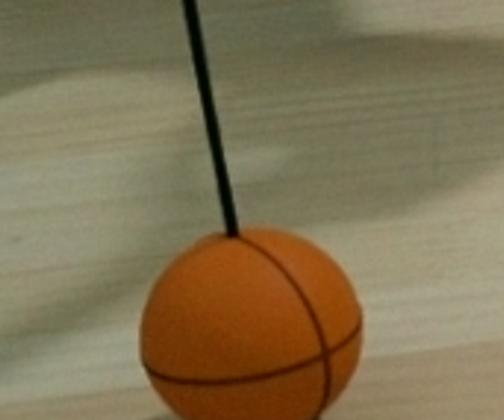

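>>> {"name": "execute_actions", "arguments": {
  "actions": [
    [[0,0,0,0,0,0,-1,-1,-1,-1,-1,-1,0,-0.8,0,0,0,0,0,0,1,0.98,0.99,0.98,0.99,1.0,0.95,-0.8],[0,0,0,0,0,0,-1,-1,-1,-1,-1,-1,0,-0.8,0.0001,0.0001,0,0,0,0,1,0.98,0.99,0.98,0.99,1.0,0.95,-0.8],[0,0,0,0,0,0,-1,-1,-1,-1,-1,-1,0,-0.8,0.0002,0.0002,0.0002,0,0,0,1,0.98,0.99,0.98,0.99,1.0,0.95,-0.8],[0,0,0,0,0,0,-1,-1,-1,-1,-1,-1,0,-0.8,0.0004,0.0006,0.0004,0,0,0,1,0.98,0.99,0.98,0.99,1.0,0.95,-0.8],[0,0,0,0,0,0,-1,-1,-1,-1,-1,-1,0,-0.8,0.0008,0.0011,0.0008,0,0,0,1,0.98,0.99,0.98,0.99,1.0,0.95,-0.8],[0,0,0,0,0,0,-1,-1,-1,-1,-1,-1,0,-0.8,0.0014,0.0019,0.0014,0,0,0,1,0.98,0.99,0.98,0.99,1.0,0.95,-0.8],[0,0,0,0,0,0,-1,-1,-1,-1,-1,-1,0,-0.8,0.0021,0.0031,0.0024,0,0,0,1,0.98,0.99,0.98,0.99,1.0,0.95,-0.8],[0,0,0,0,0,0,-1,-1,-1,-1,-1,-1,0,-0.8,0.0032,0.0046,0.0034,0,0,0,1,0.98,0.99,0.98,0.99,1.0,0.95,-0.8],[0,0,0,0,0,0,-1,-1,-1,-1,-1,-1,0,-0.8,0.0044,0.0063,0.0049,0,0,0,1,0.98,0.99,0.98,0.99,1.0,0.95,-0.8],[0,0,0,0,0,0,-1,-1,-1,-1,-1,-1,0,-0.8,0.0060,0.0085,0.0066,0,0,0,1,0.98,0.99,0.98,0.99,1.0,0.95,-0.8],[0,0,0,0,0,0,-1,-1,-1,-1,-1,-1,0,-0.8,0.0078,0.0112,0.0086,0,0,0,1,0.98,0.99,0.98,0.99,1.0,0.95,-0.8],[0,0,0,0,0,0,-1,-1,-1,-1,-1,-1,0,-0.8,0.0099,0.0142,0.0110,0,0,0,1,0.98,0.99,0.98,0.99,1.0,0.95,-0.8],[0,0,0,0,0,0,-1,-1,-1,-1,-1,-1,0,-0.8,0.0125,0.0179,0.0137,0,0,0,1,0.98,0.99,0.98,0.99,1.0,0.95,-0.8],[0,0,0,0,0,0,-1,-1,-1,-1,-1,-1,0,-0.8,0.0152,0.0218,0.0168,0,0,0,1,0.98,0.99,0.98,0.99,1.0,0.95,-0.8],[0,0,0,0,0,0,-1,-1,-1,-1,-1,-1,0,-0.8,0.0183,0.0262,0.0202,0,0,0,1,0.98,0.99,0.98,0.99,1.0,0.95,-0.8]],
    [[0,0,0,0,0,0,-1,-1,-1,-1,-1,-1,0,-0.8,0.0034,0.0049,0.0037,0,0,0,1,0.98,0.99,0.98,0.99,1.0,0.95,-0.8],[0,0,0,0,0,0,-1,-1,-1,-1,-1,-1,0,-0.8,0.0071,0.0101,0.0078,0,0,0,1,0.98,0.99,0.98,0.99,1.0,0.95,-0.8],[0,0,0,0,0,0,-1,-1,-1,-1,-1,-1,0,-0.8,0.0110,0.0158,0.0121,0,0,0,1,0.98,0.99,0.98,0.99,1.0,0.95,-0.8],[0,0,0,0,0,0,-1,-1,-1,-1,-1,-1,0,-0.8,0.0152,0.0218,0.0168,0,0,0,1,0.98,0.99,0.98,0.99,1.0,0.95,-0.8],[0,0,0,0,0,0,-1,-1,-1,-1,-1,-1,0,-0.8,0.0197,0.0283,0.0216,0,0,0,1,0.98,0.99,0.98,0.99,1.0,0.95,-0.8],[0,0,0,0,0,0,-1,-1,-1,-1,-1,-1,0,-0.8,0.0243,0.0349,0.0267,0,0,0,1,0.98,0.99,0.98,0.99,1.0,0.95,-0.8],[0,0,0,0,0,0,-1,-1,-1,-1,-1,-1,0,-0.8,0.0291,0.0417,0.0320,0,0,0,1,0.98,0.99,0.98,0.99,1.0,0.95,-0.8],[0,0,0,0,0,0,-1,-1,-1,-1,-1,-1,0,-0.8,0.0340,0.0488,0.0374,0,0,0,1,0.98,0.99,0.98,0.99,1.0,0.95,-0.8],[0,0,0,0,0,0,-1,-1,-1,-1,-1,-1,0,-0.8,0.0390,0.0559,0.0428,0,0,0,1,0.98,0.99,0.98,0.99,1.0,0.95,-0.8],[0,0,0,0,0,0,-1,-1,-1,-1,-1,-1,0,-0.8,0.0440,0.0631,0.0484,0,0,0,1,0.98,0.99,0.98,0.99,1.0,0.95,-0.8],[0,0,0,0,0,0,-1,-1,-1,-1,-1,-1,0,-0.8,0.0491,0.0704,0.0540,0,0,0,1,0.98,0.99,0.98,0.99,1.0,0.95,-0.8],[0,0,0,0,0,0,-1,-1,-1,-1,-1,-1,0,-0.8,0.0542,0.0777,0.0596,0,0,0,1,0.98,0.99,0.98,0.99,1.0,0.95,-0.8],[0,0,0,0,0,0,-1,-1,-1,-1,-1,-1,0,-0.8,0.0592,0.0849,0.0652,0,0,0,1,0.98,0.99,0.98,0.99,1.0,0.95,-0.8],[0,0,0,0,0,0,-1,-1,-1,-1,-1,-1,0,-0.8,0.0641,0.0920,0.0706,0,0,0,1,0.98,0.99,0.98,0.99,1.0,0.95,-0.8],[0,0,0,0,0,0,-1,-1,-1,-1,-1,-1,0,-0.8,0.0689,0.0988,0.0758,0,0,0,1,0.98,0.99,0.98,0.99,1.0,0.95,-0.8]],
    [[0,0,0,0,0,0,-1,-1,-1,-1,-1,-1,0,-0.8,0.0046,0.0066,0.0051,0,0,0,1,0.98,0.99,0.98,0.99,1.0,0.95,-0.8],[0,0,0,0,0,0,-1,-1,-1,-1,-1,-1,0,-0.8,0.0091,0.0130,0.0099,0,0,0,1,0.98,0.99,0.98,0.99,1.0,0.95,-0.8],[0,0,0,0,0,0,-1,-1,-1,-1,-1,-1,0,-0.8,0.0133,0.0190,0.0146,0,0,0,1,0.98,0.99,0.98,0.99,1.0,0.95,-0.8],[0,0,0,0,0,0,-1,-1,-1,-1,-1,-1,0,-0.8,0.0172,0.0246,0.0189,0,0,0,1,0.98,0.99,0.98,0.99,1.0,0.95,-0.8],[0,0,0,0,0,0,-1,-1,-1,-1,-1,-1,0,-0.8,0.0209,0.0300,0.0230,0,0,0,1,0.98,0.99,0.98,0.99,1.0,0.95,-0.8],[0,0,0,0,0,0,-1,-1,-1,-1,-1,-1,0,-0.8,0.0243,0.0349,0.0267,0,0,0,1,0.98,0.99,0.98,0.99,1.0,0.95,-0.8],[0,0,0,0,0,0,-1,-1,-1,-1,-1,-1,0,-0.8,0.0274,0.0393,0.0301,0,0,0,1,0.98,0.99,0.98,0.99,1.0,0.95,-0.8],[0,0,0,0,0,0,-1,-1,-1,-1,-1,-1,0,-0.8,0.0302,0.0433,0.0331,0,0,0,1,0.98,0.99,0.98,0.99,1.0,0.95,-0.8],[0,0,0,0,0,0,-1,-1,-1,-1,-1,-1,0,-0.8,0.0327,0.0468,0.0359,0,0,0,1,0.98,0.99,0.98,0.99,1.0,0.95,-0.8],[0,0,0,0,0,0,-1,-1,-1,-1,-1,-1,0,-0.8,0.0347,0.0498,0.0383,0,0,0,1,0.98,0.99,0.98,0.99,1.0,0.95,-0.8],[0,0,0,0,0,0,-1,-1,-1,-1,-1,-1,0,-0.8,0.0366,0.0524,0.0403,0,0,0,1,0.98,0.99,0.98,0.99,1.0,0.95,-0.8],[0,0,0,0,0,0,-1,-1,-1,-1,-1,-1,0,-0.8,0.0382,0.0547,0.0420,0,0,0,1,0.98,0.99,0.98,0.99,1.0,0.95,-0.8],[0,0,0,0,0,0,-1,-1,-1,-1,-1,-1,0,-0.8,0.0394,0.0565,0.0435,0,0,0,1,0.98,0.99,0.98,0.99,1.0,0.95,-0.8],[0,0,0,0,0,0,-1,-1,-1,-1,-1,-1,0,-0.8,0.0405,0.0580,0.0445,0,0,0,1,0.98,0.99,0.98,0.99,1.0,0.95,-0.8],[0,0,0,0,0,0,-1,-1,-1,-1,-1,-1,0,-0.8,0.0413,0.0592,0.0453,0,0,0,1,0.98,0.99,0.98,0.99,1.0,0.95,-0.8]],
    [[0,0,0,0,0,0,-1,-1,-1,-1,-1,-1,0,-0.8,0.0006,0.0008,0.0006,0,0,0,1,0.98,0.99,0.98,0.99,1.0,0.95,-0.8],[0,0,0,0,0,0,-1,-1,-1,-1,-1,-1,0,-0.8,0.0010,0.0014,0.0010,0,0,0,1,0.98,0.99,0.98,0.99,1.0,0.95,-0.8],[0,0,0,0,0,0,-1,-1,-1,-1,-1,-1,0,-0.8,0.0012,0.0017,0.0012,0,0,0,1,0.98,0.99,0.98,0.99,1.0,0.95,-0.8],[0,0,0,0,0,0,-1,-1,-1,-1,-1,-1,0,-0.8,0.0014,0.0019,0.0014,0,0,0,1,0.98,0.99,0.98,0.99,1.0,0.95,-0.8],[0,0,0,0,0,0,-1,-1,-1,-1,-1,-1,0,-0.8,0.0014,0.0019,0.0014,0,0,0,1,0.98,0.99,0.98,0.99,1.0,0.95,-0.8]]
  ]
}}

>>> {"name": "execute_actions", "arguments": {
  "actions": [
    [[0,0,0,0,0,0,-1,-1,-1,-1,-1,-1,0,-0.8,-0.0002,-0.0002,0,0,0,0,1,0.98,0.99,0.98,0.99,1.0,0.95,-0.8],[0,0,0,0,0,0,-1,-1,-1,-1,-1,-1,0,-0.8,-0.0022,-0.0022,0,0,0,0,1,0.98,0.99,0.98,0.99,1.0,0.95,-0.8],[0,0,0,0,0,0,-1,-1,-1,-1,-1,-1,0,-0.8,-0.0074,-0.0074,0,0,0,0,1,0.98,0.99,0.98,0.99,1.0,0.95,-0.8],[0,0,0,0,0,0,-1,-1,-1,-1,-1,-1,0,-0.8,-0.0166,-0.0166,0,0,0,0,1,0.98,0.99,0.98,0.99,1.0,0.95,-0.8],[0,0,0,0,0,0,-1,-1,-1,-1,-1,-1,0,-0.8,-0.0303,-0.0303,0,0,0,0,1,0.98,0.99,0.98,0.99,1.0,0.95,-0.8],[0,0,0,0,0,0,-1,-1,-1,-1,-1,-1,0,-0.8,-0.0481,-0.0481,0,0,0,0,1,0.98,0.99,0.98,0.99,1.0,0.95,-0.8],[0,0,0,0,0,0,-1,-1,-1,-1,-1,-1,0,-0.8,-0.0690,-0.0690,0,0,0,0,1,0.98,0.99,0.98,0.99,1.0,0.95,-0.8],[0,0,0,0,0,0,-1,-1,-1,-1,-1,-1,0,-0.8,-0.0916,-0.0916,0,0,0,0,1,0.98,0.99,0.98,0.99,1.0,0.95,-0.8],[0,0,0,0,0,0,-1,-1,-1,-1,-1,-1,0,-0.8,-0.1146,-0.1146,0,0,0,0,1,0.98,0.99,0.98,0.99,1.0,0.95,-0.8],[0,0,0,0,0,0,-1,-1,-1,-1,-1,-1,0,-0.8,-0.1373,-0.1373,0,0,0,0,1,0.98,0.99,0.98,0.99,1.0,0.95,-0.8],[0,0,0,0,0,0,-1,-1,-1,-1,-1,-1,0,-0.8,-0.1587,-0.1587,0,0,0,0,1,0.98,0.99,0.98,0.99,1.0,0.95,-0.8],[0,0,0,0,0,0,-1,-1,-1,-1,-1,-1,0,-0.8,-0.1773,-0.1773,0,0,0,0,1,0.98,0.99,0.98,0.99,1.0,0.95,-0.8],[0,0,0,0,0,0,-1,-1,-1,-1,-1,-1,0,-0.8,-0.1925,-0.1925,0,0,0,0,1,0.98,0.99,0.98,0.99,1.0,0.95,-0.8],[0,0,0,0,0,0,-1,-1,-1,-1,-1,-1,0,-0.8,-0.2031,-0.2031,0,0,0,0,1,0.98,0.99,0.98,0.99,1.0,0.95,-0.8],[0,0,0,0,0,0,-1,-1,-1,-1,-1,-1,0,-0.8,-0.2086,-0.2086,0,0,0,0,1,0.98,0.99,0.98,0.99,1.0,0.95,-0.8]],
    [[0,0,0,0,0,0,-1,-1,-1,-1,-1,-1,0,-0.8,0,0,0,0,0,0,1,0.98,0.99,0.98,0.99,1.0,0.95,-0.8],[0,0,0,0,0,0,-1,-1,-1,-1,-1,-1,0,-0.8,0.0055,0.0055,0,0,0,0,1,0.98,0.99,0.98,0.99,1.0,0.95,-0.8],[0,0,0,0,0,0,-1,-1,-1,-1,-1,-1,0,-0.8,0.0161,0.0161,0,0,0,0,1,0.98,0.99,0.98,0.99,1.0,0.95,-0.8],[0,0,0,0,0,0,-1,-1,-1,-1,-1,-1,0,-0.8,0.0313,0.0313,0,0,0,0,1,0.98,0.99,0.98,0.99,1.0,0.95,-0.8],[0,0,0,0,0,0,-1,-1,-1,-1,-1,-1,0,-0.8,0.0499,0.0499,0,0,0,0,1,0.98,0.99,0.98,0.99,1.0,0.95,-0.8],[0,0,0,0,0,0,-1,-1,-1,-1,-1,-1,0,-0.8,0.0713,0.0713,0,0,0,0,1,0.98,0.99,0.98,0.99,1.0,0.95,-0.8],[0,0,0,0,0,0,-1,-1,-1,-1,-1,-1,0,-0.8,0.0940,0.0940,0.0003,0,0,0,1,0.98,0.99,0.98,0.99,1.0,0.95,-0.8],[0,0,0,0,0,0,-1,-1,-1,-1,-1,-1,0,-0.8,0.1168,0.1168,0.0027,0,0,0,1,0.98,0.99,0.98,0.99,1.0,0.95,-0.8],[0,0,0,0,0,0,-1,-1,-1,-1,-1,-1,0,-0.8,0.1385,0.1385,0.0085,0,0,0,1,0.98,0.99,0.98,0.99,1.0,0.95,-0.8],[0,0,0,0,0,0,-1,-1,-1,-1,-1,-1,0,-0.8,0.1584,0.1584,0.0192,0,0,0,1,0.98,0.99,0.98,0.99,1.0,0.95,-0.8],[0,0,0,0,0,0,-1,-1,-1,-1,-1,-1,0,-0.8,0.1754,0.1754,0.0350,0,0,0,1,0.98,0.99,0.98,0.99,1.0,0.95,-0.8],[0,0,0,0,0,0,-1,-1,-1,-1,-1,-1,0,-0.8,0.1888,0.1888,0.0555,0,0,0,1,0.98,0.99,0.98,0.99,1.0,0.95,-0.8],[0,0,0,0,0,0,-1,-1,-1,-1,-1,-1,0,-0.8,0.1981,0.1981,0.0795,0,0,0,1,0.98,0.99,0.98,0.99,1.0,0.95,-0.8],[0,0,0,0,0,0,-1,-1,-1,-1,-1,-1,0,-0.8,0.2029,0.2029,0.1055,0,0,0,1,0.98,0.99,0.98,0.99,1.0,0.95,-0.8],[0,0,0,0,0,0,-1,-1,-1,-1,-1,-1,0,-0.8,0.2029,0.2029,0.1315,0,0,0,1,0.98,0.99,0.98,0.99,1.0,0.95,-0.8]],
    [[0,0,0,0,0,0,-1,-1,-1,-1,-1,-1,0,-0.8,-0.0048,-0.0048,0.0233,0,0,0,1,0.98,0.99,0.98,0.99,1.0,0.95,-0.8],[0,0,0,0,0,0,-1,-1,-1,-1,-1,-1,0,-0.8,-0.0141,-0.0141,0.0420,0,0,0,1,0.98,0.99,0.98,0.99,1.0,0.95,-0.8],[0,0,0,0,0,0,-1,-1,-1,-1,-1,-1,0,-0.8,-0.0275,-0.0275,0.0538,0,0,0,1,0.98,0.99,0.98,0.99,1.0,0.95,-0.8],[0,0,0,0,0,0,-1,-1,-1,-1,-1,-1,0,-0.8,-0.0432,-0.0458,0.0580,0,0,0,1,0.98,0.99,0.98,0.99,1.0,0.95,-0.8],[0,0,0,0,0,0,-1,-1,-1,-1,-1,-1,0,-0.8,-0.0592,-0.0694,0.0538,0,0,0,1,0.98,0.99,0.98,0.99,1.0,0.95,-0.8],[0,0,0,0,0,0,-1,-1,-1,-1,-1,-1,0,-0.8,-0.0751,-0.0971,0.0420,0,0,0,1,0.98,0.99,0.98,0.99,1.0,0.95,-0.8],[0,0,0,0,0,0,-1,-1,-1,-1,-1,-1,0,-0.8,-0.0905,-0.1271,0.0233,0,0,0,1,0.98,0.99,0.98,0.99,1.0,0.95,-0.8],[0,0,0,0,0,0,-1,-1,-1,-1,-1,-1,0,-0.8,-0.1042,-0.1572,0,0,0,0,1,0.98,0.99,0.98,0.99,1.0,0.95,-0.8],[0,0,0,0,0,0,-1,-1,-1,-1,-1,-1,0,-0.8,-0.1157,-0.1853,-0.0260,0,0,0,1,0.98,0.99,0.98,0.99,1.0,0.95,-0.8],[0,0,0,0,0,0,-1,-1,-1,-1,-1,-1,0,-0.8,-0.1260,-0.2102,-0.0523,0,0,0,1,0.98,0.99,0.98,0.99,1.0,0.95,-0.8],[0,0,0,0,0,0,-1,-1,-1,-1,-1,-1,0,-0.8,-0.1358,-0.2318,-0.0788,0,0,0,1,0.98,0.99,0.98,0.99,1.0,0.95,-0.8],[0,0,0,0,0,0,-1,-1,-1,-1,-1,-1,0,-0.8,-0.1457,-0.2491,-0.1052,0,0,0,1,0.98,0.99,0.98,0.99,1.0,0.95,-0.8],[0,0,0,0,0,0,-1,-1,-1,-1,-1,-1,0,-0.8,-0.1557,-0.2617,-0.1315,0,0,0,1,0.98,0.99,0.98,0.99,1.0,0.95,-0.8],[0,0,0,0,0,0,-1,-1,-1,-1,-1,-1,0,-0.8,-0.1651,-0.2711,-0.1560,0,0,0,1,0.98,0.99,0.98,0.99,1.0,0.95,-0.8],[0,0,0,0,0,0,-1,-1,-1,-1,-1,-1,0,-0.8,-0.1725,-0.2785,-0.1768,0,0,0,1,0.98,0.99,0.98,0.99,1.0,0.95,-0.8]],
    [[0,0,0,0,0,0,-1,-1,-1,-1,-1,-1,0,-0.8,-0.0051,-0.0051,-0.0168,0,0,0,1,0.98,0.99,0.98,0.99,1.0,0.95,-0.8],[0,0,0,0,0,0,-1,-1,-1,-1,-1,-1,0,-0.8,-0.0083,-0.0083,-0.0300,0,0,0,1,0.98,0.99,0.98,0.99,1.0,0.95,-0.8],[0,0,0,0,0,0,-1,-1,-1,-1,-1,-1,0,-0.8,-0.0092,-0.0092,-0.0395,0,0,0,1,0.98,0.99,0.98,0.99,1.0,0.95,-0.8],[0,0,0,0,0,0,-1,-1,-1,-1,-1,-1,0,-0.8,-0.0092,-0.0092,-0.0450,0,0,0,1,0.98,0.99,0.98,0.99,1.0,0.95,-0.8],[0,0,0,0,0,0,-1,-1,-1,-1,-1,-1,0,-0.8,-0.0092,-0.0092,-0.0468,0,0,0,1,0.98,0.99,0.98,0.99,1.0,0.95,-0.8]]
  ],
  "cameras": ["cam_low","cam_high"]
}}

>>> {"name": "zoom_image", "arguments": {
  "camera": "cam_high",
  "region": [460, 60, 640, 180]
}}

Scene clock: 399.47 s.
left_arm: end_effector_position=(+0.3351, +0.3100, +0.4302) hand_measured=(-1.000, -1.000, -1.000, -1.000, -1.000, -1.000) hand_load_n=(+0.0, +0.0, +0.0, +0.0, +0.0, +0.0) hand_stopped_by=(target, target, target, target, target, target) hand_force_limit=0.00 hand_speed=-0.80 end_effector_quat_wxyz=(+0.600, +0.340, +0.457, -0.562) | right_arm: end_effector_position=(+0.4550, -0.0360, +0.3751) hand_measured=(+1.000, -0.478, +0.686, +0.690, +0.788, +0.840) hand_load_n=(+2.0, +15.0, +11.5, +10.0, +12.5, +15.5) hand_stopped_by=(target, force, force, force, force, force) hand_force_limit=0.95 hand_speed=-0.80 end_effector_quat_wxyz=(+0.232, +0.356, +0.609, +0.670)
Joint positions: left_arm=[5.312 -1.132 -2.677 -0.082 -0.541 2.132] | right_arm=[-0.812 -1.1 2.055 2.182 -1.642 -2.948]
Joint torques (N m): left_arm=[5.84 6.74 12.16 -0.33 0.2 -1.22] | right_arm=[-2.83 -34.95 -4.55 -4.2 1.27 0.83]
Wrist force (N): left_arm=[0.5 -0.6 0.1] | right_arm=[-0.1 -5.1 -0.2]
Wrist torque (N m): left_arm=[0.01 -0.14 0.08] | right_arm=[-0.59 -0.01 0.38]
Wrist force, peak (N): left_arm=[0.5 -1.0 0.1] | right_arm=[-0.1 -6.3 -0.6]
Hand target: left_arm +0.3351, +0.3100, +0.4302; +0.600, +0.340, +0.457, -0.562 | right_arm +0.4550, -0.0360, +0.3752; +0.232, +0.356, +0.609, +0.670
Off the commanded pose: left_arm 0.000 m, 0 deg | right_arm 0.000 m, 0 deg.

Scene clock: 401.67 s.
left_arm: end_effector_position=(+0.3351, +0.3100, +0.4302) hand_measured=(-1.000, -1.000, -1.000, -1.000, -1.000, -1.000) hand_load_n=(+0.0, +0.0, +0.0, +0.0, +0.0, +0.0) hand_stopped_by=(target, target, target, target, target, target) hand_force_limit=0.00 hand_speed=-0.80 end_effector_quat_wxyz=(+0.600, +0.340, +0.457, -0.562) | right_arm: end_effector_position=(+0.3426, -0.2121, +0.3199) hand_measured=(+1.000, -0.478, +0.686, +0.690, +0.788, +0.840) hand_load_n=(+2.0, +15.0, +10.0, +10.5, +12.5, +16.5) hand_stopped_by=(target, force, force, force, force, force) hand_force_limit=0.95 hand_speed=-0.80 end_effector_quat_wxyz=(+0.232, +0.356, +0.609, +0.670)
Joint positions: left_arm=[5.312 -1.132 -2.677 -0.082 -0.541 2.132] | right_arm=[-1.039 -1.189 2.678 1.647 -1.415 -2.946]
Joint torques (N m): left_arm=[5.04 6.97 11.79 -0.32 0.27 -1.27] | right_arm=[9.73 -14.3 -0.71 -3.32 -1.53 1.57]
Wrist force (N): left_arm=[0.3 -0.7 -0.1] | right_arm=[0.1 -4.0 -0.5]
Wrist torque (N m): left_arm=[0.02 -0.13 0.08] | right_arm=[-0.52 -0.01 0.45]
Wrist force, peak (N): left_arm=[0.2 -1.0 0.2] | right_arm=[-0.2 -9.5 3.2]
Hand target: left_arm +0.3351, +0.3100, +0.4302; +0.600, +0.340, +0.457, -0.562 | right_arm +0.3426, -0.2120, +0.3199; +0.232, +0.356, +0.609, +0.670
Off the commanded pose: left_arm 0.000 m, 0 deg | right_arm 0.000 m, 0 deg.
Images, in order (width x height): cam_high 896x504, cam_low 896x504.

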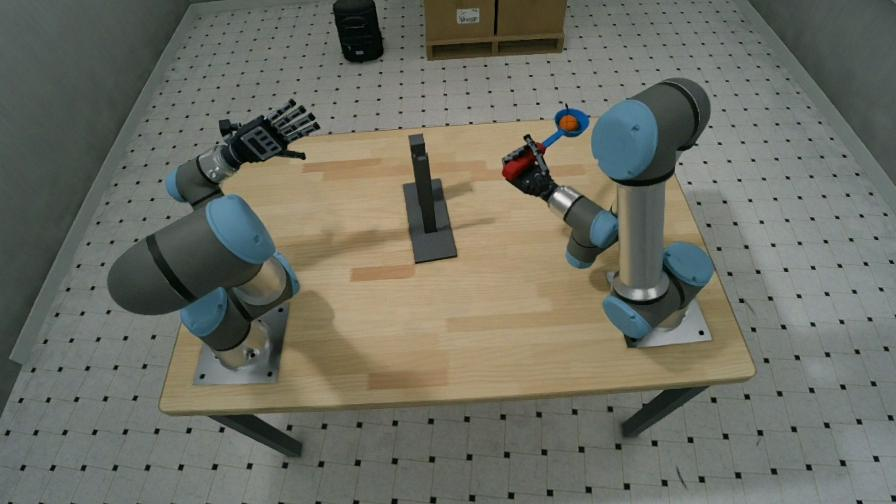

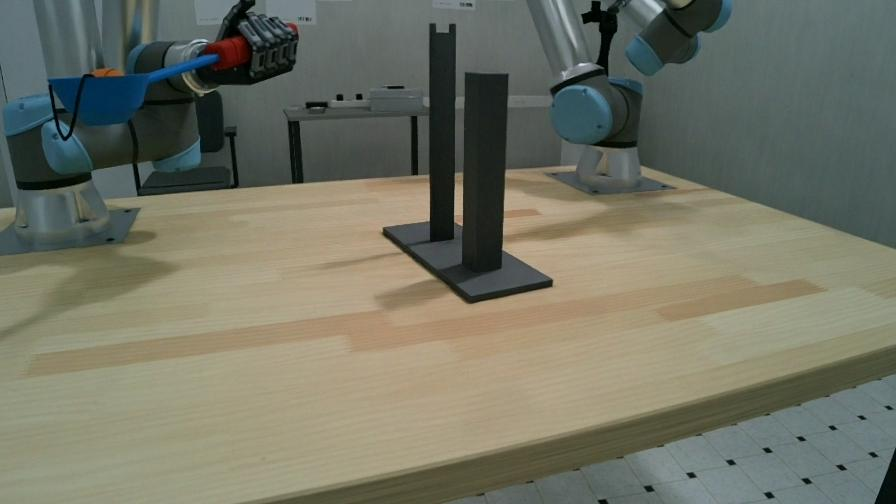

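Scaled by 2.800 from the camera's 896x504 image, which has a finer 1280x720 frame.

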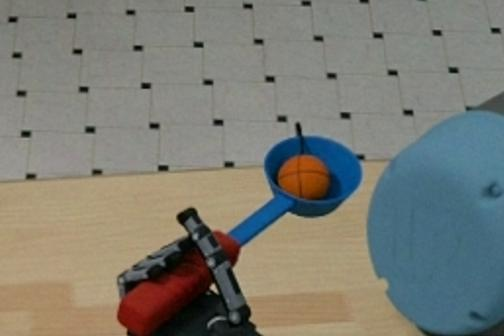

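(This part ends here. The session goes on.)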